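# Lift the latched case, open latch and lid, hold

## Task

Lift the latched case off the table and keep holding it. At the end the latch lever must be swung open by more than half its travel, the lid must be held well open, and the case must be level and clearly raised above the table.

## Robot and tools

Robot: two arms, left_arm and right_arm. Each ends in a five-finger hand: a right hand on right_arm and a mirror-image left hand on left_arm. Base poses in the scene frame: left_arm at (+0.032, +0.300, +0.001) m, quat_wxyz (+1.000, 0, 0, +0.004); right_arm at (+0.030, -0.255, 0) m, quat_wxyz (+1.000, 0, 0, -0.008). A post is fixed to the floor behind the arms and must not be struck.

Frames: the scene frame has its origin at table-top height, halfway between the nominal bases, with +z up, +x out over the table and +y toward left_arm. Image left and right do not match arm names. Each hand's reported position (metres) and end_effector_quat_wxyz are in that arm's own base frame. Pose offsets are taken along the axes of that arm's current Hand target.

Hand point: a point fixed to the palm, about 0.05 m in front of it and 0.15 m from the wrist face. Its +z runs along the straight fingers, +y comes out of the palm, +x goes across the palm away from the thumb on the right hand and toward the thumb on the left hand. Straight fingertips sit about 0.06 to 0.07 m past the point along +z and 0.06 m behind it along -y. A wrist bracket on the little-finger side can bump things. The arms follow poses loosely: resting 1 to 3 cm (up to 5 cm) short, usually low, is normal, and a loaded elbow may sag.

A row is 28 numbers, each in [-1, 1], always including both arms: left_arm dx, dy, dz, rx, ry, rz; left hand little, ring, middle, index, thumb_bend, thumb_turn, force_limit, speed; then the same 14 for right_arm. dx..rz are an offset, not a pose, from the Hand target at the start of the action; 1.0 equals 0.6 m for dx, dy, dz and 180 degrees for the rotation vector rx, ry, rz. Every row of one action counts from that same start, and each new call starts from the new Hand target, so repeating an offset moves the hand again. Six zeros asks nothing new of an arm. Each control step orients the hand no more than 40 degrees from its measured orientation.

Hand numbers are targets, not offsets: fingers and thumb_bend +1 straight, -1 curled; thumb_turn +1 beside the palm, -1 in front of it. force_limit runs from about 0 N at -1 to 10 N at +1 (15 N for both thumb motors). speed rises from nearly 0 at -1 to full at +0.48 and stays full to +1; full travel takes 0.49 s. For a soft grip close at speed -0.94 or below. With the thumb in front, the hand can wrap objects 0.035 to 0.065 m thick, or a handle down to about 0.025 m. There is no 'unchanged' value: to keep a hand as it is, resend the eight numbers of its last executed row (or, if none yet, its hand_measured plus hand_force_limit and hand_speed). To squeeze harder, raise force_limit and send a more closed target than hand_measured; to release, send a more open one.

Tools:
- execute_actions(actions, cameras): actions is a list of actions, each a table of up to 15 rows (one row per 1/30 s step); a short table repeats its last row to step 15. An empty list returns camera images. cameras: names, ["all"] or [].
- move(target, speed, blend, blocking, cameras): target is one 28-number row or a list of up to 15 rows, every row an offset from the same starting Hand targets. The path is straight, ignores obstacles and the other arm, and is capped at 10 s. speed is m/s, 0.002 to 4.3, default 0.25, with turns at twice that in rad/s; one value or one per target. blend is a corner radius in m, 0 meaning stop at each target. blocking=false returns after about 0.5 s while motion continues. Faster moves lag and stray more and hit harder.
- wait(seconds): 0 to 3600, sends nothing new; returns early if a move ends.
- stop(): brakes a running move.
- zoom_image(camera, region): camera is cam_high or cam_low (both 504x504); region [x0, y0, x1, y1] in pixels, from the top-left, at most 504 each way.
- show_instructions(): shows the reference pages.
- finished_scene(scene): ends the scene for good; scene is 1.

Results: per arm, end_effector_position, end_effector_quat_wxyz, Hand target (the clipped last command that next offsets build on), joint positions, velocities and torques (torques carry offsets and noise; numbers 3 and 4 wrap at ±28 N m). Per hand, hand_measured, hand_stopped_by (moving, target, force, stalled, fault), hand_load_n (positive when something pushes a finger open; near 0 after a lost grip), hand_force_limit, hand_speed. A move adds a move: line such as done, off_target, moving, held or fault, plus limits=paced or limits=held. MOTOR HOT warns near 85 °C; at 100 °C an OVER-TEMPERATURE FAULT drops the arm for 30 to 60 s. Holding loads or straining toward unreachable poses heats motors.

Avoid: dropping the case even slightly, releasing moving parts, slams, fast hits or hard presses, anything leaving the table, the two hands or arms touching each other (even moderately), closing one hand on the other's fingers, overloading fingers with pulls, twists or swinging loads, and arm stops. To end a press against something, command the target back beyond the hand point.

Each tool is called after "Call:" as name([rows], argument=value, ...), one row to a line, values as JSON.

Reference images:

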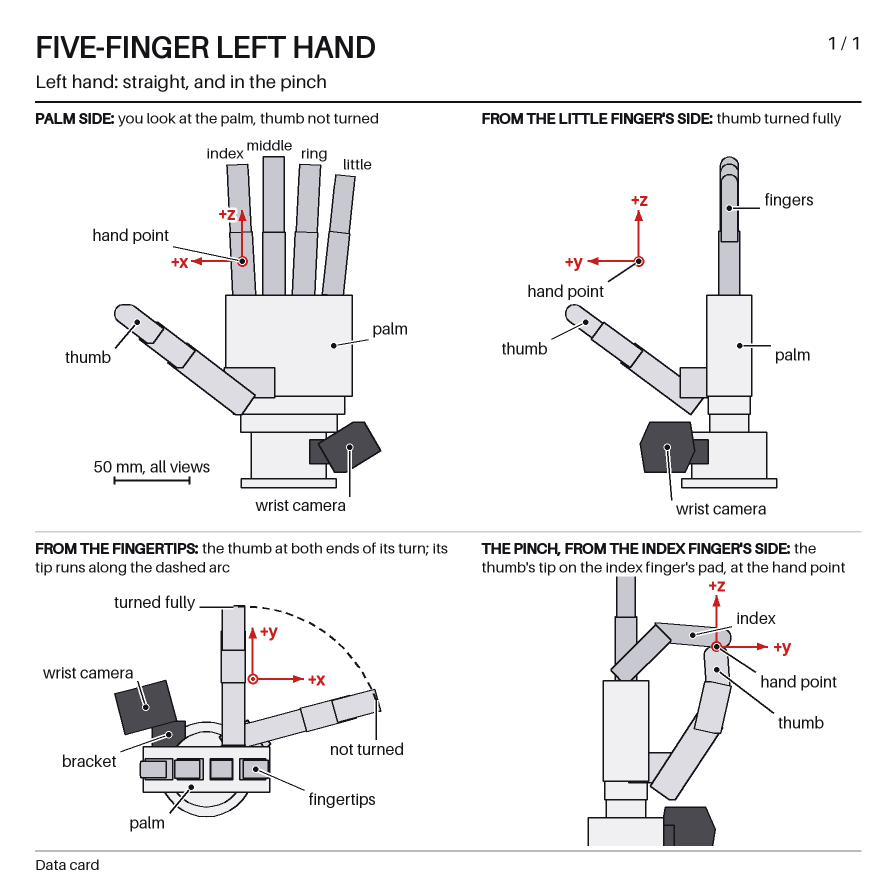

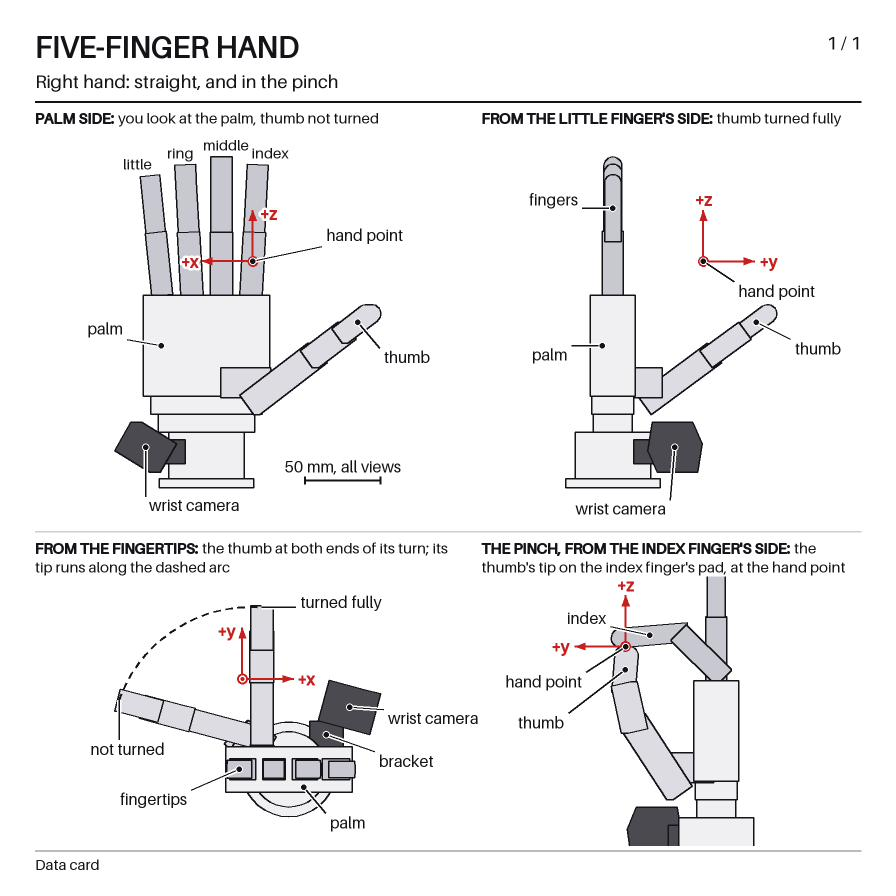

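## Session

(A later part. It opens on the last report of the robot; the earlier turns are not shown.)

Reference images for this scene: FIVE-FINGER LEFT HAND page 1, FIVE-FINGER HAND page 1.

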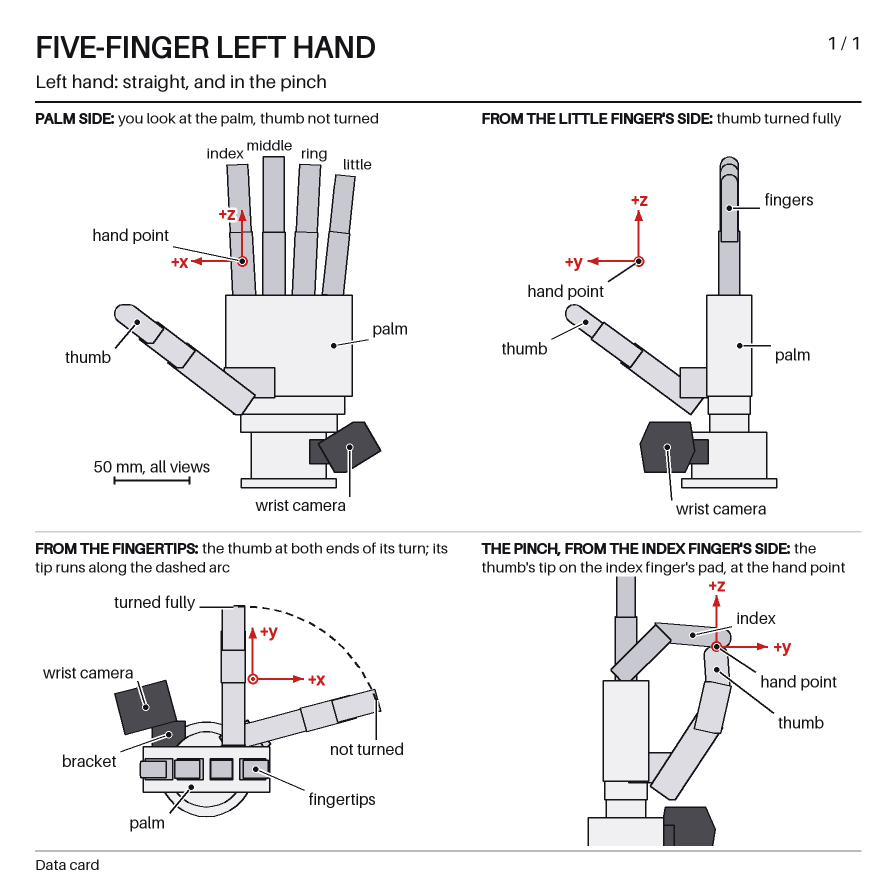

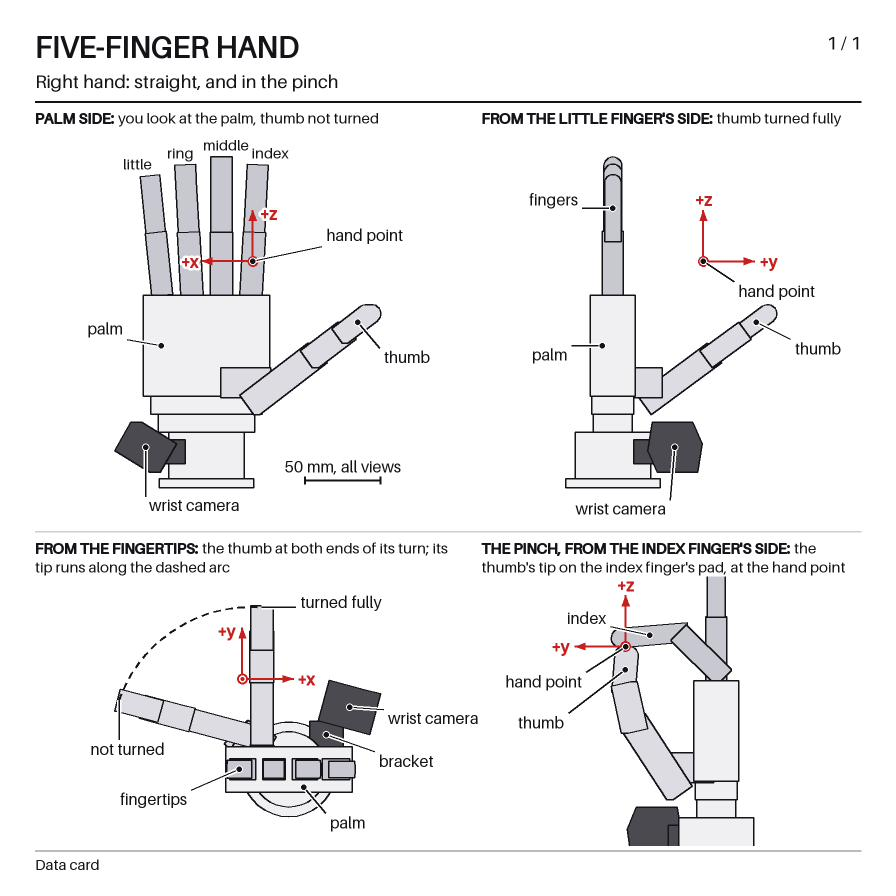

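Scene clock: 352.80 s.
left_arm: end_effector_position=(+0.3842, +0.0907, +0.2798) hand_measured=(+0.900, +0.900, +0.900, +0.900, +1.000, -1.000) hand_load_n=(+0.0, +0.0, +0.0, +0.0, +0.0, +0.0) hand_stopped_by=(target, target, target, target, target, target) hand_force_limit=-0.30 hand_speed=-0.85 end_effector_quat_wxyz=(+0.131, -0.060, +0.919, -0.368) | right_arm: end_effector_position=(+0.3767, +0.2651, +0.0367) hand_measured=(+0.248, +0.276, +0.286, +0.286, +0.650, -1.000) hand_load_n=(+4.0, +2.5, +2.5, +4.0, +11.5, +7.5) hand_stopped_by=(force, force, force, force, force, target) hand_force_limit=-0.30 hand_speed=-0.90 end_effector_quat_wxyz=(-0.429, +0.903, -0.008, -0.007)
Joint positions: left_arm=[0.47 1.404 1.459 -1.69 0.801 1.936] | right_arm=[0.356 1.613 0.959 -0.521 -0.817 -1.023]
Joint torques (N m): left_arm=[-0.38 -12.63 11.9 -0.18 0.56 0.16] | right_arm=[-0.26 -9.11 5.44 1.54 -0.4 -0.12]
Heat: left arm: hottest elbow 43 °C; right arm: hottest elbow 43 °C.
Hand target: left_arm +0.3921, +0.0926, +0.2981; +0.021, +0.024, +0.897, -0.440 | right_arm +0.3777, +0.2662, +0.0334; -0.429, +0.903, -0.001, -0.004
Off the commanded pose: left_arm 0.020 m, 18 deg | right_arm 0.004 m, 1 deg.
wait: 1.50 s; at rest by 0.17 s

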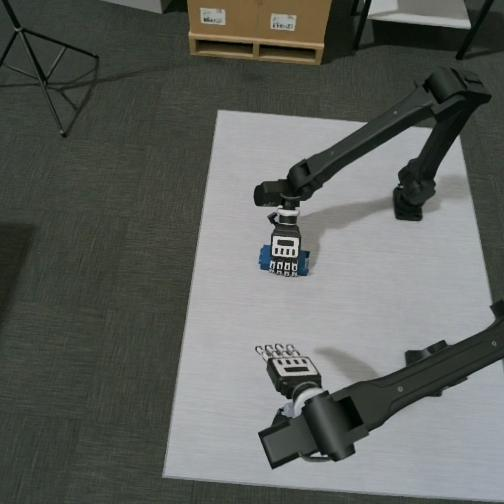

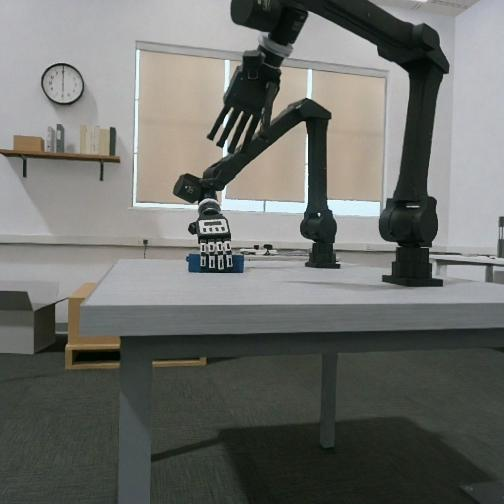

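Call:
move([
  [0,0,0,0,0,0,0.9,0.9,0.9,0.9,1,-1,-0.3,-0.85,0,-0.194,-0.1575,0,0,0,-0.2,-0.2,-0.2,-0.2,-0.2,-1,-0.3,-0.9],
  [0,0,0,0,0,0,0.9,0.9,0.9,0.9,1,-1,-0.3,-0.85,-0.0158,-0.238,-0.147,0.0044,0.3748,0.3055,-0.2,-0.2,-0.2,-0.2,-0.2,-1,-0.3,-0.9],
], speed=[0.08,0.15], blend=0.02, cameras=["all"])

Call:
zoom_image(camera="cam_low", region=[180, 160, 260, 240])

Call:
zoom_image(camera="cam_high", region=[260, 190, 330, 270])

Scene clock: 368.00 s.
left_arm: end_effector_position=(+0.3842, +0.0907, +0.2798) hand_measured=(+0.900, +0.900, +0.900, +0.900, +1.000, -1.000) hand_load_n=(+0.0, +0.0, +0.0, +0.0, +0.0, +0.0) hand_stopped_by=(target, target, target, target, target, target) hand_force_limit=-0.30 hand_speed=-0.85 end_effector_quat_wxyz=(+0.131, -0.060, +0.919, -0.368) | right_arm: end_effector_position=(+0.3565, +0.2720, +0.1708) hand_measured=(+0.250, +0.276, +0.286, +0.286, +0.650, -1.000) hand_load_n=(+4.0, +2.5, +2.5, +3.5, +11.5, +7.5) hand_stopped_by=(force, force, force, force, force, target) hand_force_limit=-0.30 hand_speed=-0.90 end_effector_quat_wxyz=(-0.288, +0.669, -0.620, +0.292)
Joint positions: left_arm=[0.47 1.404 1.459 -1.69 0.801 1.936] | right_arm=[0.762 1.162 0.89 -0.6 0.522 0.491]
Joint torques (N m): left_arm=[-0.38 -12.63 11.9 -0.18 0.56 0.16] | right_arm=[-0.03 -5.54 11.11 1.46 0.56 0.16]
Heat: left arm: hottest elbow 44 °C; right arm: hottest elbow 42 °C.
Hand target: left_arm +0.3921, +0.0926, +0.2981; +0.021, +0.024, +0.897, -0.440 | right_arm +0.3697, +0.2881, +0.1999; -0.314, +0.654, -0.623, +0.292
Off the commanded pose: left_arm 0.020 m, 18 deg | right_arm 0.036 m, 3 deg.
joint sent to its limit (left arm) — joint 4 (wrist pitch), lower limit. The joint targets are off in orientation, not in position.
move: off_target (right_arm)

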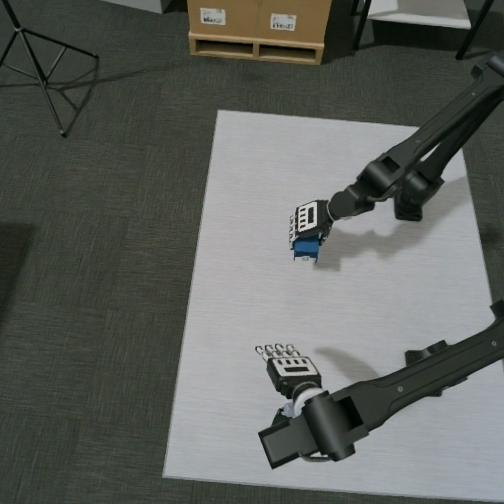

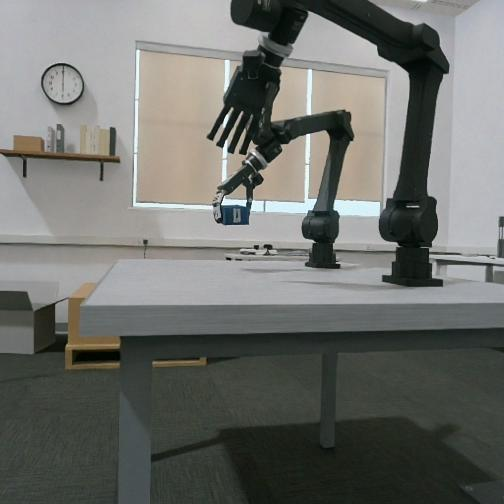

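Scaled by 6.300.

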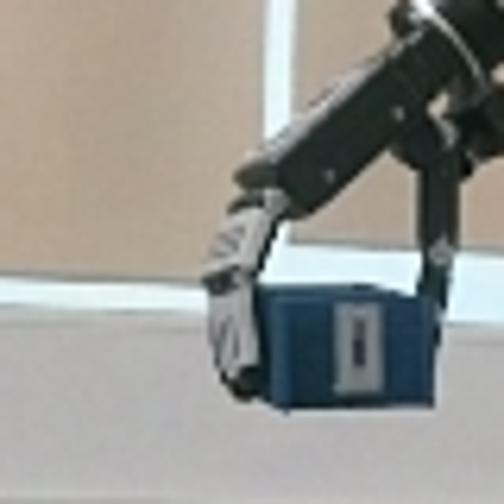

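Scaled by 6.300.

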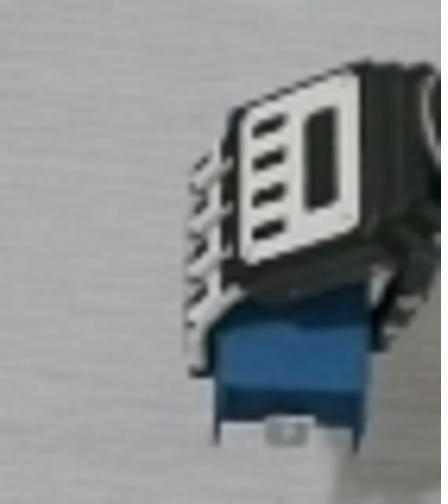

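Call:
move(target=[0,0,0,0,0,0,0.9,0.9,0.9,0.9,1,-1,-0.3,-0.85,0.002,0.1807,0.1474,0,0,0,-0.2,-0.2,-0.2,-0.2,-0.2,-1,-0.3,-0.9], speed=0.1, cameras=["all"])

Call:
zoom_image(camera="cam_low", region=[200, 220, 260, 280])

Call:
zoom_image(camera="cam_high", region=[270, 220, 330, 280])

Scene clock: 376.07 s.
left_arm: end_effector_position=(+0.3842, +0.0907, +0.2798) hand_measured=(+0.900, +0.900, +0.900, +0.900, +1.000, -1.000) hand_load_n=(+0.0, +0.0, +0.0, +0.0, +0.0, +0.0) hand_stopped_by=(target, target, target, target, target, target) hand_force_limit=-0.30 hand_speed=-0.85 end_effector_quat_wxyz=(+0.131, -0.060, +0.919, -0.368) | right_arm: end_effector_position=(+0.3661, +0.2810, +0.0535) hand_measured=(+0.250, +0.276, +0.286, +0.286, +0.650, -1.000) hand_load_n=(+4.0, +2.5, +2.5, +4.0, +11.5, +7.0) hand_stopped_by=(force, force, force, force, force, target) hand_force_limit=-0.30 hand_speed=-0.90 end_effector_quat_wxyz=(-0.300, +0.663, -0.620, +0.293)
Joint positions: left_arm=[0.47 1.404 1.459 -1.69 0.801 1.936] | right_arm=[0.762 1.353 0.695 -0.188 0.523 0.493]
Joint torques (N m): left_arm=[-0.38 -12.63 11.9 -0.18 0.56 0.16] | right_arm=[0.03 -6.89 6.23 2.41 0.54 0.15]
Heat: left arm: hottest elbow 44 °C; right arm: hottest elbow 42 °C.
Hand target: left_arm +0.3921, +0.0926, +0.2981; +0.021, +0.024, +0.897, -0.440 | right_arm +0.3697, +0.2882, +0.0600; -0.314, +0.654, -0.623, +0.292
Off the commanded pose: left_arm 0.020 m, 18 deg | right_arm 0.010 m, 2 deg.
joint sent to its limit (left arm) — joint 4 (wrist pitch), lower limit. The joint targets are off in orientation, not in position.
move: done

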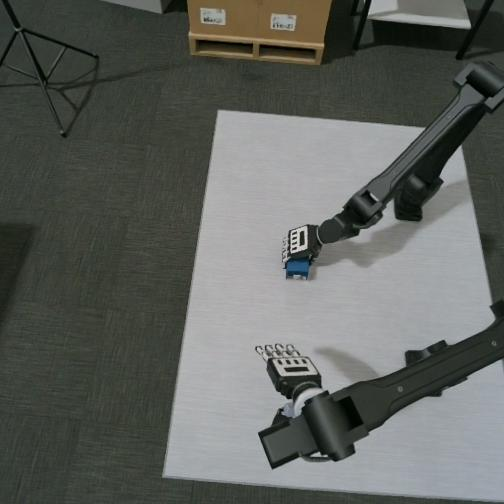

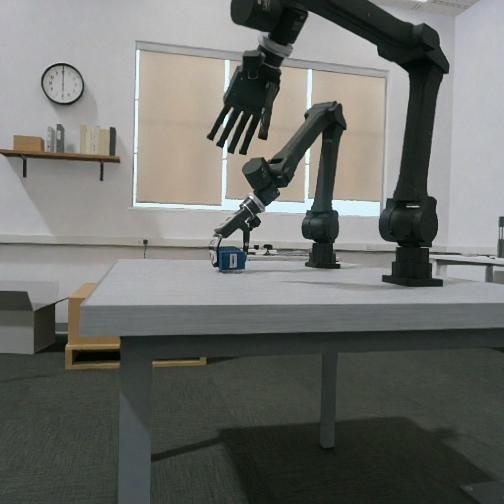

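Scaled by 8.400.

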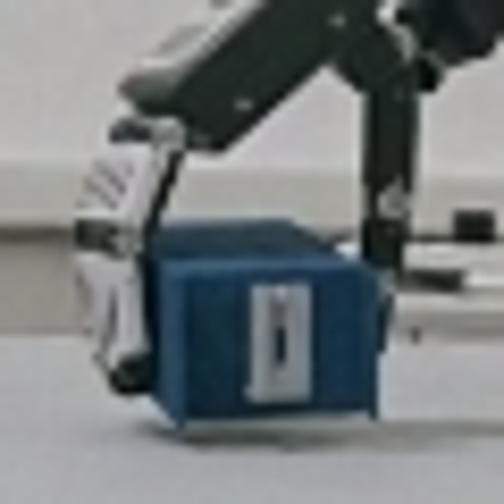

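Scaled by 8.400.

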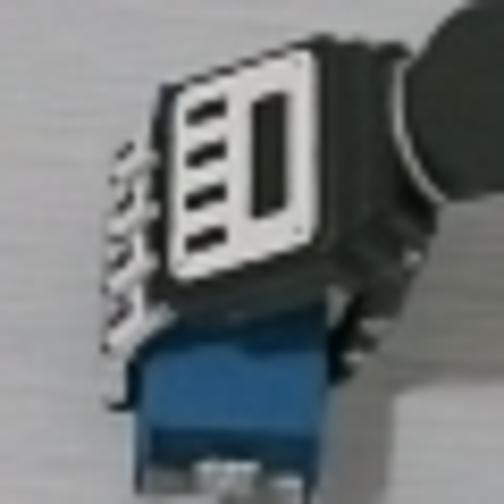

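Call:
move(target=[0,0,0,0,0,0,0.9,0.9,0.9,0.9,1,-1,-0.3,-0.85,0.0005,0.0275,0.0225,0.0069,-0.0074,0.0088,-0.2,-0.2,-0.2,-0.2,-0.2,-1,-0.3,-0.9], speed=0.03, cameras=["all"])

Call:
zoom_image(camera="cam_low", region=[200, 220, 260, 280])

Scene clock: 381.40 s.
left_arm: end_effector_position=(+0.3842, +0.0907, +0.2798) hand_measured=(+0.900, +0.900, +0.900, +0.900, +1.000, -1.000) hand_load_n=(-0.5, +0.0, +0.0, +0.0, +0.0, +0.0) hand_stopped_by=(target, target, target, target, target, target) hand_force_limit=-0.30 hand_speed=-0.85 end_effector_quat_wxyz=(+0.131, -0.060, +0.919, -0.368) | right_arm: end_effector_position=(+0.3693, +0.2869, +0.0426) hand_measured=(+0.250, +0.276, +0.286, +0.286, +0.650, -1.000) hand_load_n=(+4.0, +2.5, +2.5, +3.5, +12.0, +6.5) hand_stopped_by=(force, force, force, force, force, target) hand_force_limit=-0.30 hand_speed=-0.90 end_effector_quat_wxyz=(-0.331, +0.649, -0.622, +0.289)
Joint positions: left_arm=[0.47 1.404 1.459 -1.69 0.801 1.936] | right_arm=[0.762 1.377 0.647 -0.053 0.514 0.502]
Joint torques (N m): left_arm=[-0.32 -12.63 11.9 -0.18 0.56 0.16] | right_arm=[-0.44 -5.89 5.39 2.37 0.35 0.11]
Heat: left arm: hottest elbow 44 °C; right arm: hottest elbow 42 °C.
Hand target: left_arm +0.3921, +0.0926, +0.2981; +0.021, +0.024, +0.897, -0.440 | right_arm +0.3698, +0.2881, +0.0387; -0.333, +0.646, -0.625, +0.287
Off the commanded pose: left_arm 0.020 m, 18 deg | right_arm 0.004 m, 1 deg.
joint sent to its limit (left arm) — joint 4 (wrist pitch), lower limit. The joint targets are off in orientation, not in position.
move: done

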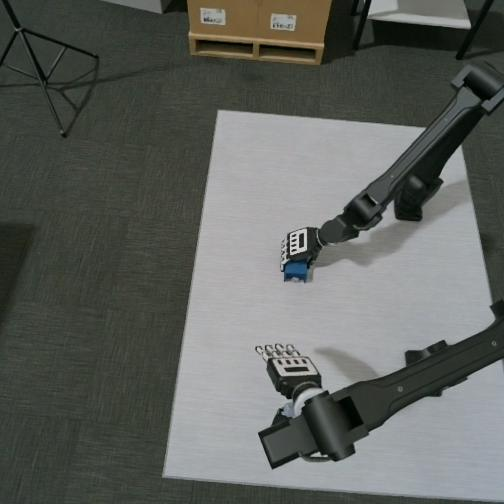

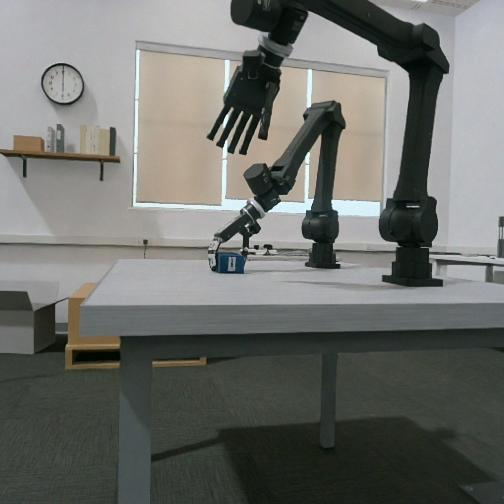

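Scaled by 8.400.

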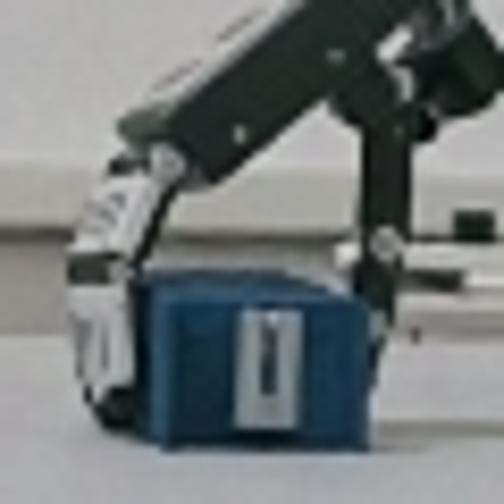

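Call:
move(target=[0,0,0,0,0,0,0.9,0.9,0.9,0.9,1,-1,-0.3,-0.85,0.0001,0.0075,0.006,0,0,0,-0.2,-0.2,-0.2,-0.2,-0.2,-1,-0.3,-0.9], speed=0.03, cameras=["all"])

Call:
zoom_image(camera="cam_low", region=[200, 220, 260, 280])

Call:
zoom_image(camera="cam_high", region=[270, 230, 330, 290])

Scene clock: 383.43 s.
left_arm: end_effector_position=(+0.3842, +0.0907, +0.2798) hand_measured=(+0.900, +0.900, +0.900, +0.900, +1.000, -1.000) hand_load_n=(+0.0, -0.5, +0.0, +0.0, +0.0, +0.0) hand_stopped_by=(target, target, target, target, target, target) hand_force_limit=-0.30 hand_speed=-0.85 end_effector_quat_wxyz=(+0.131, -0.060, +0.919, -0.368) | right_arm: end_effector_position=(+0.3718, +0.2895, +0.0418) hand_measured=(+0.250, +0.276, +0.286, +0.286, +0.650, -1.000) hand_load_n=(+4.0, +2.5, +2.5, +3.5, +11.5, +6.5) hand_stopped_by=(force, force, force, force, force, target) hand_force_limit=-0.30 hand_speed=-0.90 end_effector_quat_wxyz=(-0.337, +0.644, -0.623, +0.288)
Joint positions: left_arm=[0.47 1.404 1.459 -1.69 0.801 1.936] | right_arm=[0.762 1.386 0.645 -0.029 0.514 0.507]
Joint torques (N m): left_arm=[-0.38 -12.63 11.9 -0.18 0.56 0.16] | right_arm=[-0.38 -5.6 5.07 2.22 0.36 0.06]
Heat: left arm: hottest elbow 44 °C; right arm: hottest elbow 42 °C.
Hand target: left_arm +0.3921, +0.0926, +0.2981; +0.021, +0.024, +0.897, -0.440 | right_arm +0.3698, +0.2883, +0.0329; -0.333, +0.646, -0.625, +0.287
Off the commanded pose: left_arm 0.020 m, 18 deg | right_arm 0.009 m, 1 deg.
joint sent to its limit (left arm) — joint 4 (wrist pitch), lower limit. The joint targets are off in orientation, not in position.
move: done

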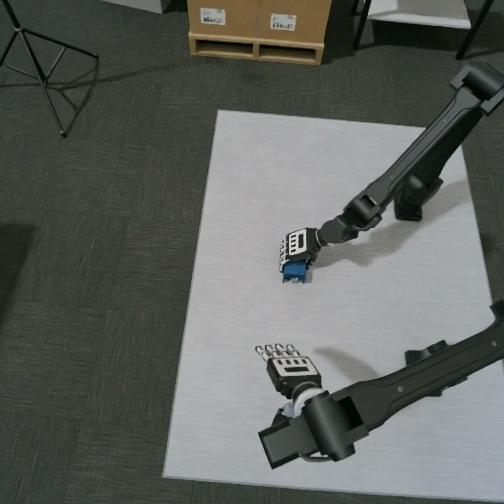

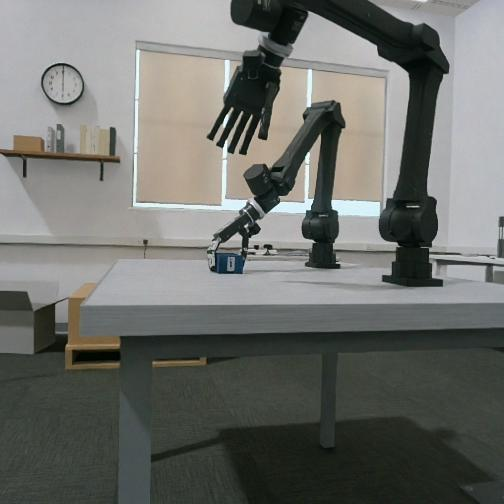

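Scaled by 8.400.

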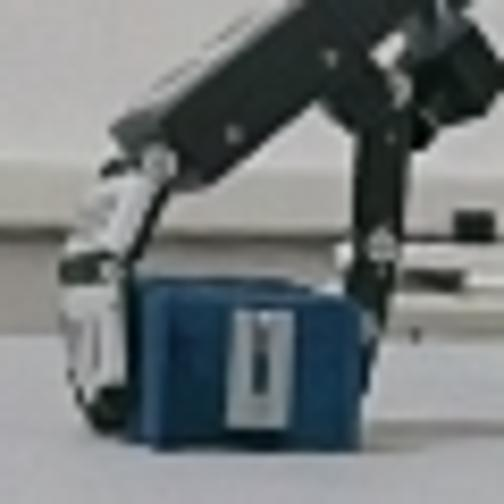

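Scaled by 8.400.

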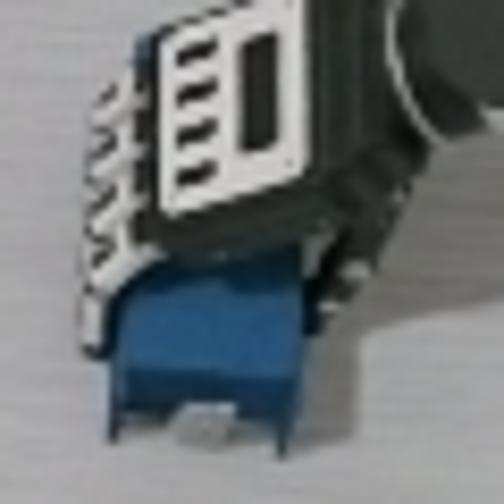

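Call:
move(target=[0.0298,-0.0692,0.353,-0.2075,0.0115,-0.0172,-0.9,-0.9,-0.9,1,1,-1,-0.3,-0.3,0,0,0,0,0,0,-0.2,-0.2,-0.2,-0.2,-0.2,-1,-0.3,-0.9], speed=0.15, cameras=["all"])

Call:
zoom_image(camera="cam_low", region=[190, 180, 290, 280])

Call:
zoom_image(camera="cam_high", region=[260, 220, 340, 320])

Scene clock: 394.10 s.
left_arm: end_effector_position=(+0.3720, -0.1003, +0.2004) hand_measured=(-0.900, -0.900, -0.900, +1.000, +1.000, -1.000) hand_load_n=(+0.0, +0.0, +0.0, +0.0, +0.0, +0.0) hand_stopped_by=(target, target, target, target, target, target) hand_force_limit=-0.30 hand_speed=-0.30 end_effector_quat_wxyz=(-0.005, +0.009, +0.992, -0.129) | right_arm: end_effector_position=(+0.3718, +0.2895, +0.0418) hand_measured=(+0.250, +0.276, +0.286, +0.286, +0.650, -1.000) hand_load_n=(+4.0, +3.0, +2.5, +3.5, +11.5, +6.5) hand_stopped_by=(force, force, force, force, force, target) hand_force_limit=-0.30 hand_speed=-0.90 end_effector_quat_wxyz=(-0.337, +0.644, -0.623, +0.288)
Joint positions: left_arm=[-0.263 1.427 1.327 -1.415 0.253 1.318] | right_arm=[0.762 1.386 0.645 -0.029 0.514 0.507]
Joint torques (N m): left_arm=[0.5 -12.51 8.64 0.73 0 -0.17] | right_arm=[-0.38 -5.6 5.08 2.21 0.36 0.06]
Heat: left arm: hottest elbow 45 °C; right arm: hottest elbow 42 °C.
Hand target: left_arm +0.3750, -0.0998, +0.2001; -0.001, +0.000, +0.992, -0.129 | right_arm +0.3698, +0.2883, +0.0329; -0.333, +0.646, -0.625, +0.287
Off the commanded pose: left_arm 0.003 m, 1 deg | right_arm 0.009 m, 1 deg.
move: done

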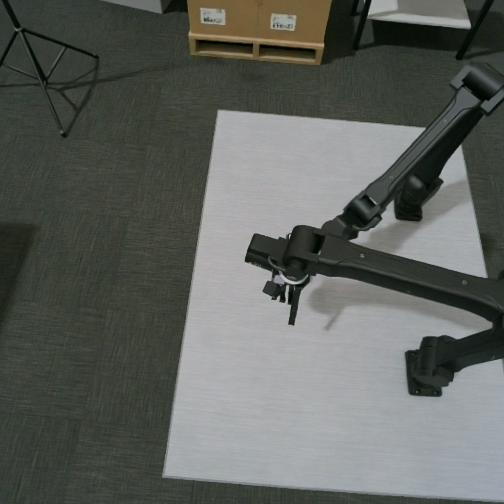

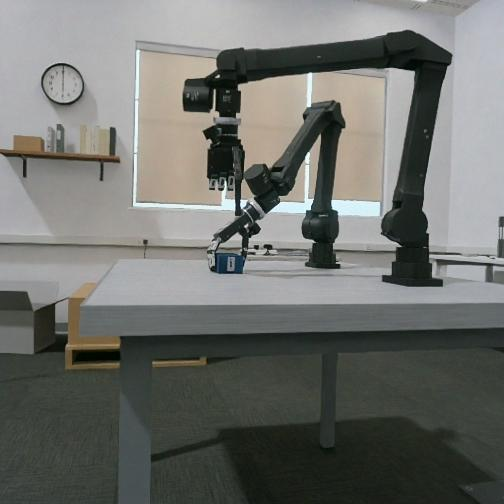

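Scaled by 5.040.

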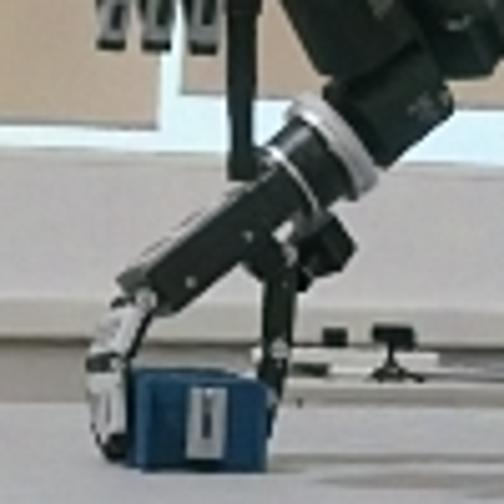

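Scaled by 5.040.

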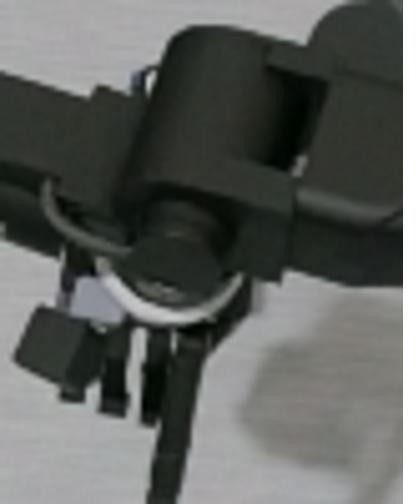

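Call:
move(target=[0.0577,-0.0213,0.1405,-0.0268,-0.2045,0.0444,1,1,1,1,1,-1,-0.3,-0.3,0,0,0,0,0,0,-0.2,-0.2,-0.2,-0.2,-0.2,-1,-0.3,-0.9], speed=0.12, cameras=["all"])

Call:
zoom_image(camera="cam_low", region=[200, 210, 270, 280])

Call:
zoom_image(camera="cam_high", region=[270, 220, 340, 290])

Scene clock: 416.60 s.
left_arm: end_effector_position=(+0.3396, -0.1308, +0.1194) hand_measured=(+1.000, +1.000, +1.000, +1.000, +1.000, -1.000) hand_load_n=(+0.0, +0.0, +0.0, +0.0, +0.0, +0.0) hand_stopped_by=(target, target, target, target, target, target) hand_force_limit=-0.30 hand_speed=-0.30 end_effector_quat_wxyz=(+0.312, +0.033, +0.947, -0.074) | right_arm: end_effector_position=(+0.3718, +0.2895, +0.0418) hand_measured=(+0.250, +0.276, +0.286, +0.286, +0.650, -1.000) hand_load_n=(+4.0, +2.5, +2.5, +3.0, +11.5, +6.5) hand_stopped_by=(force, force, force, force, force, target) hand_force_limit=-0.30 hand_speed=-0.90 end_effector_quat_wxyz=(-0.337, +0.644, -0.623, +0.288)
Joint positions: left_arm=[-0.578 1.043 0.688 -0.586 -0.187 1.125] | right_arm=[0.762 1.386 0.645 -0.029 0.514 0.507]
Joint torques (N m): left_arm=[-0.26 -8 8.68 1.92 -0.39 -0.14] | right_arm=[-0.38 -5.54 5.08 2.21 0.36 0.06]
Heat: left arm: hottest elbow 45 °C; right arm: hottest elbow 41 °C.
Hand target: left_arm +0.3403, -0.1340, +0.1221; +0.321, +0.027, +0.943, -0.081 | right_arm +0.3698, +0.2883, +0.0329; -0.333, +0.646, -0.625, +0.287
Off the commanded pose: left_arm 0.004 m, 2 deg | right_arm 0.009 m, 1 deg.
move: done

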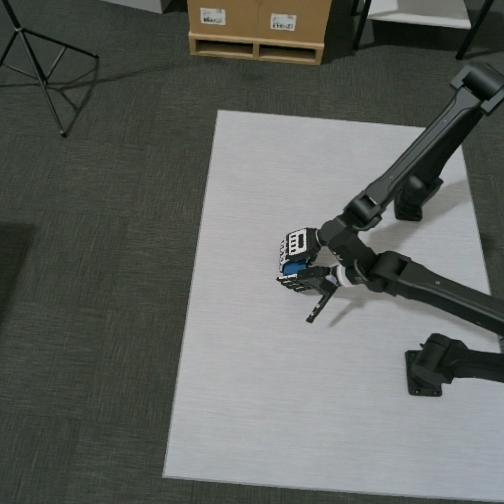

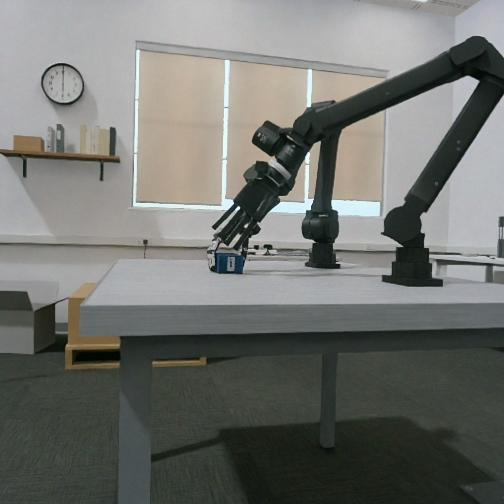

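Scaled by 7.200.

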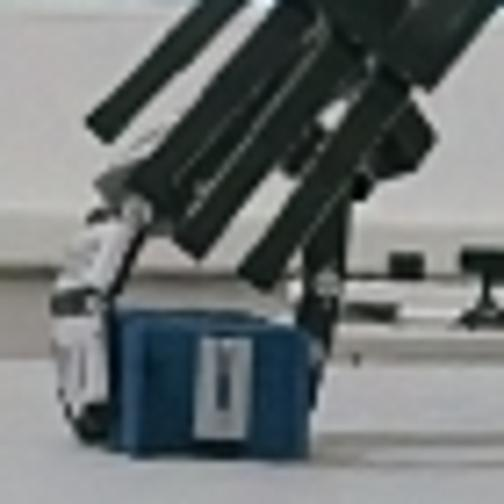

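Scaled by 7.200.

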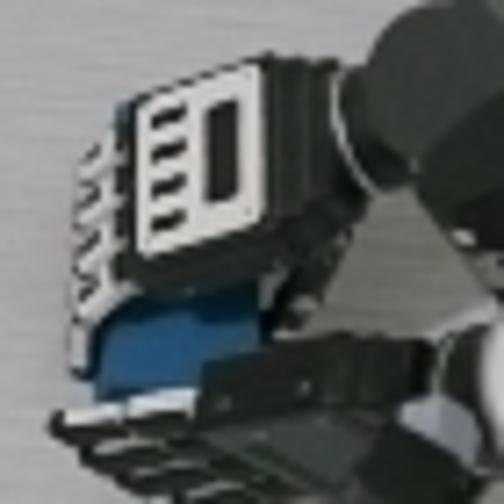

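Call:
zoom_image(camera="cam_high", region=[270, 260, 320, 310])

Scaled by 10.080.

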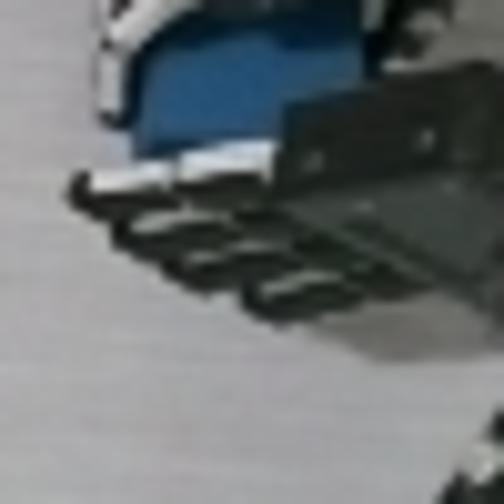

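Call:
move(target=[0.0315,-0.013,0.0522,0,0,0,1,1,1,1,1,-1,-0.3,-0.3,0,0,0,0,0,0,-0.2,-0.2,-0.2,-0.2,-0.2,-1,-0.3,-0.9], speed=0.05, cameras=["all"])

Call:
zoom_image(camera="cam_low", region=[205, 225, 255, 275])

Call:
zoom_image(camera="cam_high", region=[270, 250, 330, 310])

Scene clock: 435.77 s.
left_arm: end_effector_position=(+0.3437, -0.1436, +0.0901) hand_measured=(+1.000, +1.000, +1.000, +1.000, +1.000, -1.000) hand_load_n=(+0.0, +0.0, +0.0, +0.0, +0.0, +0.0) hand_stopped_by=(target, target, target, target, target, target) hand_force_limit=-0.30 hand_speed=-0.30 end_effector_quat_wxyz=(+0.319, +0.032, +0.944, -0.078) | right_arm: end_effector_position=(+0.3718, +0.2895, +0.0418) hand_measured=(+0.250, +0.276, +0.286, +0.286, +0.650, -1.000) hand_load_n=(+4.0, +2.5, +3.0, +3.5, +11.5, +6.5) hand_stopped_by=(force, force, force, force, force, target) hand_force_limit=-0.30 hand_speed=-0.90 end_effector_quat_wxyz=(-0.337, +0.644, -0.623, +0.288)
Joint positions: left_arm=[-0.607 1.108 0.642 -0.463 -0.205 1.1] | right_arm=[0.762 1.386 0.645 -0.029 0.514 0.507]
Joint torques (N m): left_arm=[-0.38 -7.12 8.18 1.92 -0.41 -0.13] | right_arm=[-0.44 -5.54 5.07 2.21 0.36 0.06]
Heat: left arm: hottest elbow 45 °C; right arm: hottest elbow 40 °C.
Hand target: left_arm +0.3433, -0.1470, +0.0871; +0.321, +0.027, +0.943, -0.081 | right_arm +0.3698, +0.2883, +0.0329; -0.333, +0.646, -0.625, +0.287
Off the commanded pose: left_arm 0.005 m, 1 deg | right_arm 0.009 m, 1 deg.
move: done

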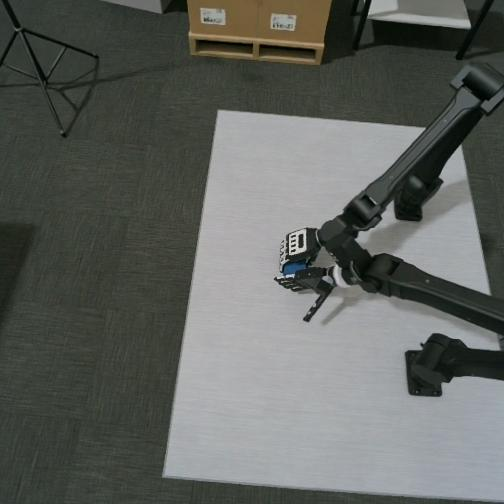

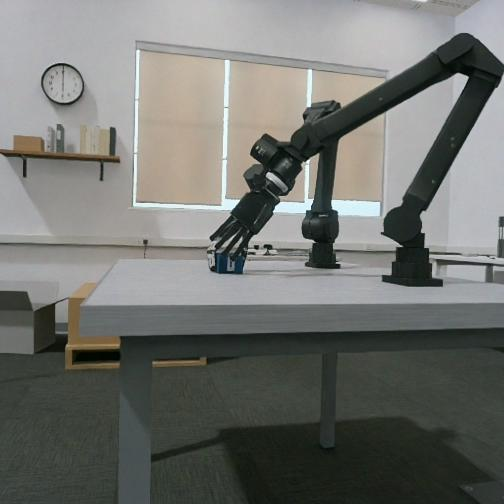

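Scaled by 10.080.

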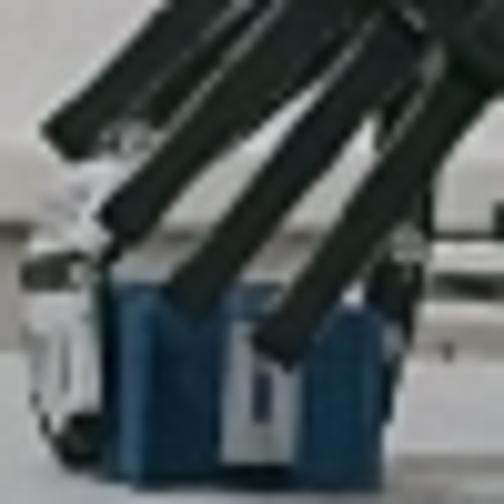

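Scaled by 8.400.

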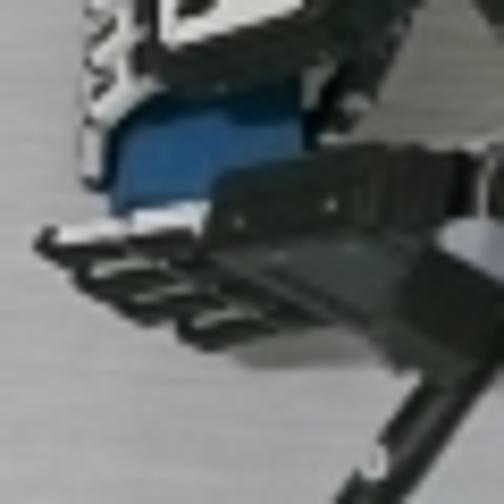

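Call:
move(target=[0.0132,-0.0298,0.0225,0,0,0,1,1,1,1,1,-1,-0.3,-0.3,0,0,0,0,0,0,-0.2,-0.2,-0.2,-0.2,-0.2,-1,-0.3,-0.9], speed=0.03, cameras=["all"])

Call:
zoom_image(camera="cam_low", region=[205, 225, 255, 275])

Scene clock: 437.97 s.
left_arm: end_effector_position=(+0.3428, -0.1570, +0.0800) hand_measured=(+1.000, +1.000, +1.000, +1.000, +1.000, -1.000) hand_load_n=(+0.0, +0.5, -0.5, +0.0, +0.0, +0.0) hand_stopped_by=(target, target, target, target, target, target) hand_force_limit=-0.30 hand_speed=-0.30 end_effector_quat_wxyz=(+0.319, +0.033, +0.944, -0.076) | right_arm: end_effector_position=(+0.3718, +0.2895, +0.0418) hand_measured=(+0.250, +0.276, +0.286, +0.286, +0.650, -1.000) hand_load_n=(+4.0, +2.5, +2.5, +3.5, +11.5, +6.5) hand_stopped_by=(force, force, force, force, force, target) hand_force_limit=-0.30 hand_speed=-0.90 end_effector_quat_wxyz=(-0.337, +0.644, -0.623, +0.288)
Joint positions: left_arm=[-0.646 1.15 0.642 -0.43 -0.23 1.071] | right_arm=[0.762 1.386 0.645 -0.029 0.514 0.507]
Joint torques (N m): left_arm=[0.32 -8 8.42 1.31 -0.32 0.02] | right_arm=[-0.44 -5.6 5.08 2.21 0.36 0.06]
Heat: left arm: hottest elbow 45 °C; right arm: hottest elbow 40 °C.
Hand target: left_arm +0.3429, -0.1567, +0.0803; +0.319, +0.033, +0.944, -0.076 (not the last commanded pose) | right_arm +0.3698, +0.2883, +0.0329; -0.333, +0.646, -0.625, +0.287
Off the commanded pose: left_arm 0.012 m, 1 deg | right_arm 0.009 m, 1 deg.
move: held (left_arm; a check stopped the path); limits=held
pose unreachable (left arm): on one or more control steps of this call, first in action 0 (counted from 0), this arm could not follow its commanded pose, so it was not sent that pose on those steps. It may still have moved: this result reports where it is.
cause: moving toward the commanded pose would bring a part of the arm too close to another arm (a part of this arm just beyond joint 4 (wrist pitch) and a part of the right arm just beyond its joint 4 (wrist pitch), 7 mm apart when this arm was first held).

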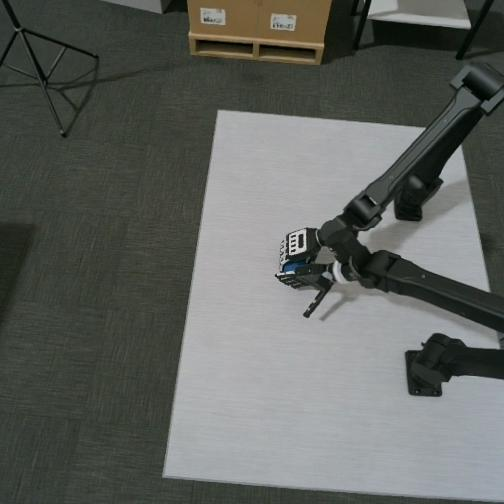

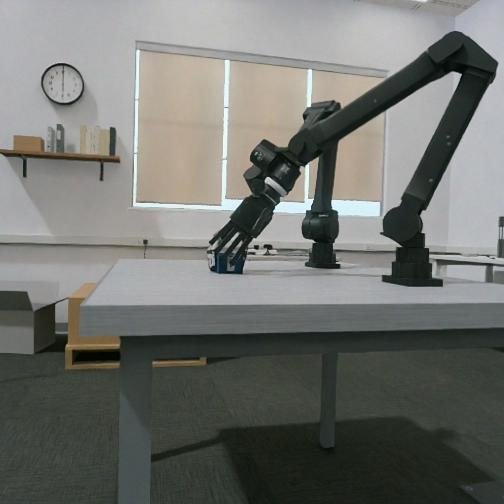

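Scaled by 10.080.

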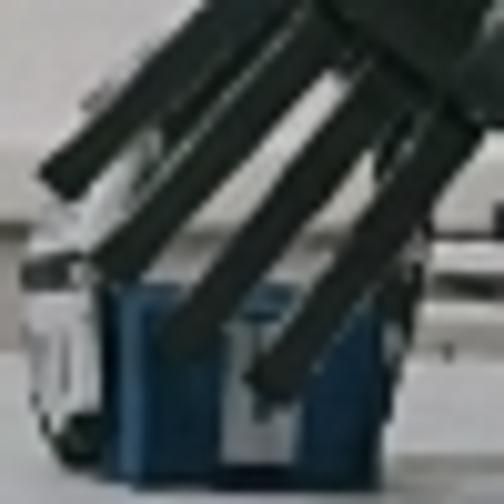

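Call:
move(target=[-0.040,0.1,-0.056,0,0,0,1,1,1,1,1,-1,-0.3,-0.3,0,0,0,0,0,0,-0.2,-0.2,-0.2,-0.2,-0.2,-1,-0.3,-0.9], speed=0.1)

Call:
execute_actions([
  [[0,0,0,0,0,0,1,1,1,1,1,-1,-0.3,-0.3,0,0,0,0,0,0,0.9,0.9,0.9,0.9,1,-1,-0.3,-0.85]],
], cameras=["all"])

Call:
zoom_image(camera="cam_high", region=[270, 220, 340, 290])

Scene clock: 441.93 s.
left_arm: end_effector_position=(+0.3501, -0.0944, +0.1136) hand_measured=(+1.000, +1.000, +1.000, +1.000, +1.000, -1.000) hand_load_n=(+0.0, +0.0, +0.0, +0.0, +0.0, +0.0) hand_stopped_by=(target, target, target, target, target, target) hand_force_limit=-0.30 hand_speed=-0.30 end_effector_quat_wxyz=(+0.321, +0.026, +0.944, -0.079) | right_arm: end_effector_position=(+0.3718, +0.2895, +0.0418) hand_measured=(+0.250, +0.276, +0.286, +0.286, +0.650, -1.000) hand_load_n=(+4.0, +3.0, +2.5, +3.5, +11.5, +6.5) hand_stopped_by=(force, force, force, force, force, target) hand_force_limit=-0.30 hand_speed=-0.90 end_effector_quat_wxyz=(-0.337, +0.644, -0.623, +0.288)
Joint positions: left_arm=[-0.448 1.008 0.642 -0.54 -0.111 1.217] | right_arm=[0.762 1.386 0.645 -0.029 0.514 0.507]
Joint torques (N m): left_arm=[0.44 -7.18 8.84 1.06 -0.13 0.17] | right_arm=[-0.44 -5.54 5.08 2.21 0.36 0.06]
Heat: left arm: hottest elbow 45 °C; right arm: hottest elbow 40 °C.
Hand target: left_arm +0.3486, -0.0924, +0.1139; +0.319, +0.033, +0.944, -0.076 | right_arm +0.3698, +0.2883, +0.0329; -0.333, +0.646, -0.625, +0.287
Off the commanded pose: left_arm 0.003 m, 1 deg | right_arm 0.009 m, 1 deg.
move: done

Scene clock: 443.83 s.
left_arm: end_effector_position=(+0.3501, -0.0944, +0.1137) hand_measured=(+1.000, +1.000, +1.000, +1.000, +1.000, -1.000) hand_load_n=(+0.0, +0.0, +0.0, +0.0, +0.0, +0.0) hand_stopped_by=(target, target, target, target, target, target) hand_force_limit=-0.30 hand_speed=-0.30 end_effector_quat_wxyz=(+0.321, +0.027, +0.944, -0.079) | right_arm: end_effector_position=(+0.3710, +0.2887, +0.0382) hand_measured=(+0.900, +0.900, +0.900, +0.900, +1.000, -1.000) hand_load_n=(+0.0, -0.5, +0.0, +0.0, +0.0, +0.0) hand_stopped_by=(target, target, target, target, target, target) hand_force_limit=-0.30 hand_speed=-0.85 end_effector_quat_wxyz=(-0.334, +0.646, -0.623, +0.288)
Joint positions: left_arm=[-0.448 1.008 0.642 -0.54 -0.111 1.217] | right_arm=[0.762 1.393 0.643 -0.028 0.514 0.507]
Joint torques (N m): left_arm=[0.44 -7.12 8.84 1.06 -0.13 0.17] | right_arm=[-0.5 -6.07 5.15 2.18 0.36 0.06]
Heat: left arm: hottest elbow 45 °C; right arm: hottest elbow 40 °C.
Hand target: left_arm +0.3486, -0.0924, +0.1139; +0.319, +0.033, +0.944, -0.076 | right_arm +0.3699, +0.2883, +0.0329; -0.333, +0.646, -0.625, +0.287
Off the commanded pose: left_arm 0.003 m, 1 deg | right_arm 0.005 m, 0 deg.

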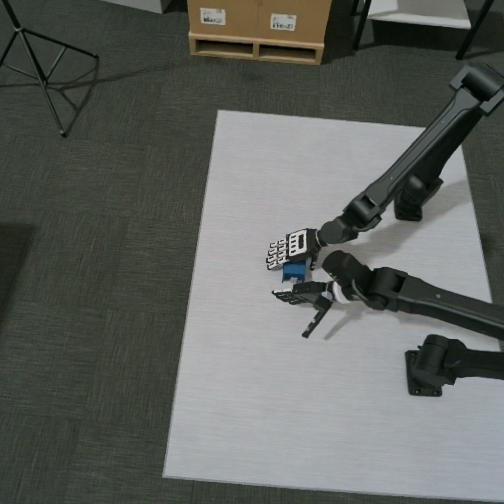

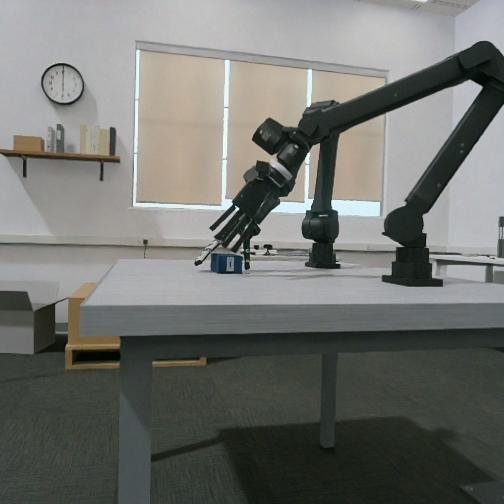

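Scaled by 7.200.

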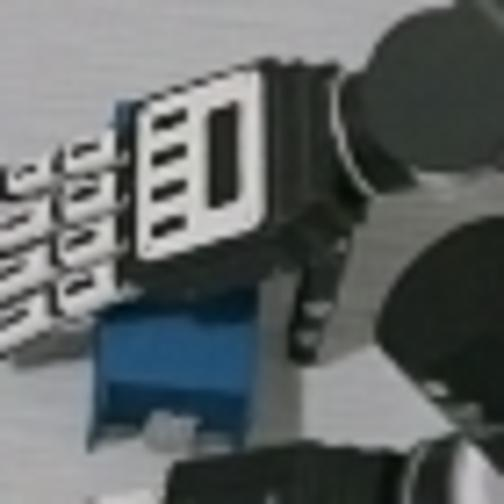

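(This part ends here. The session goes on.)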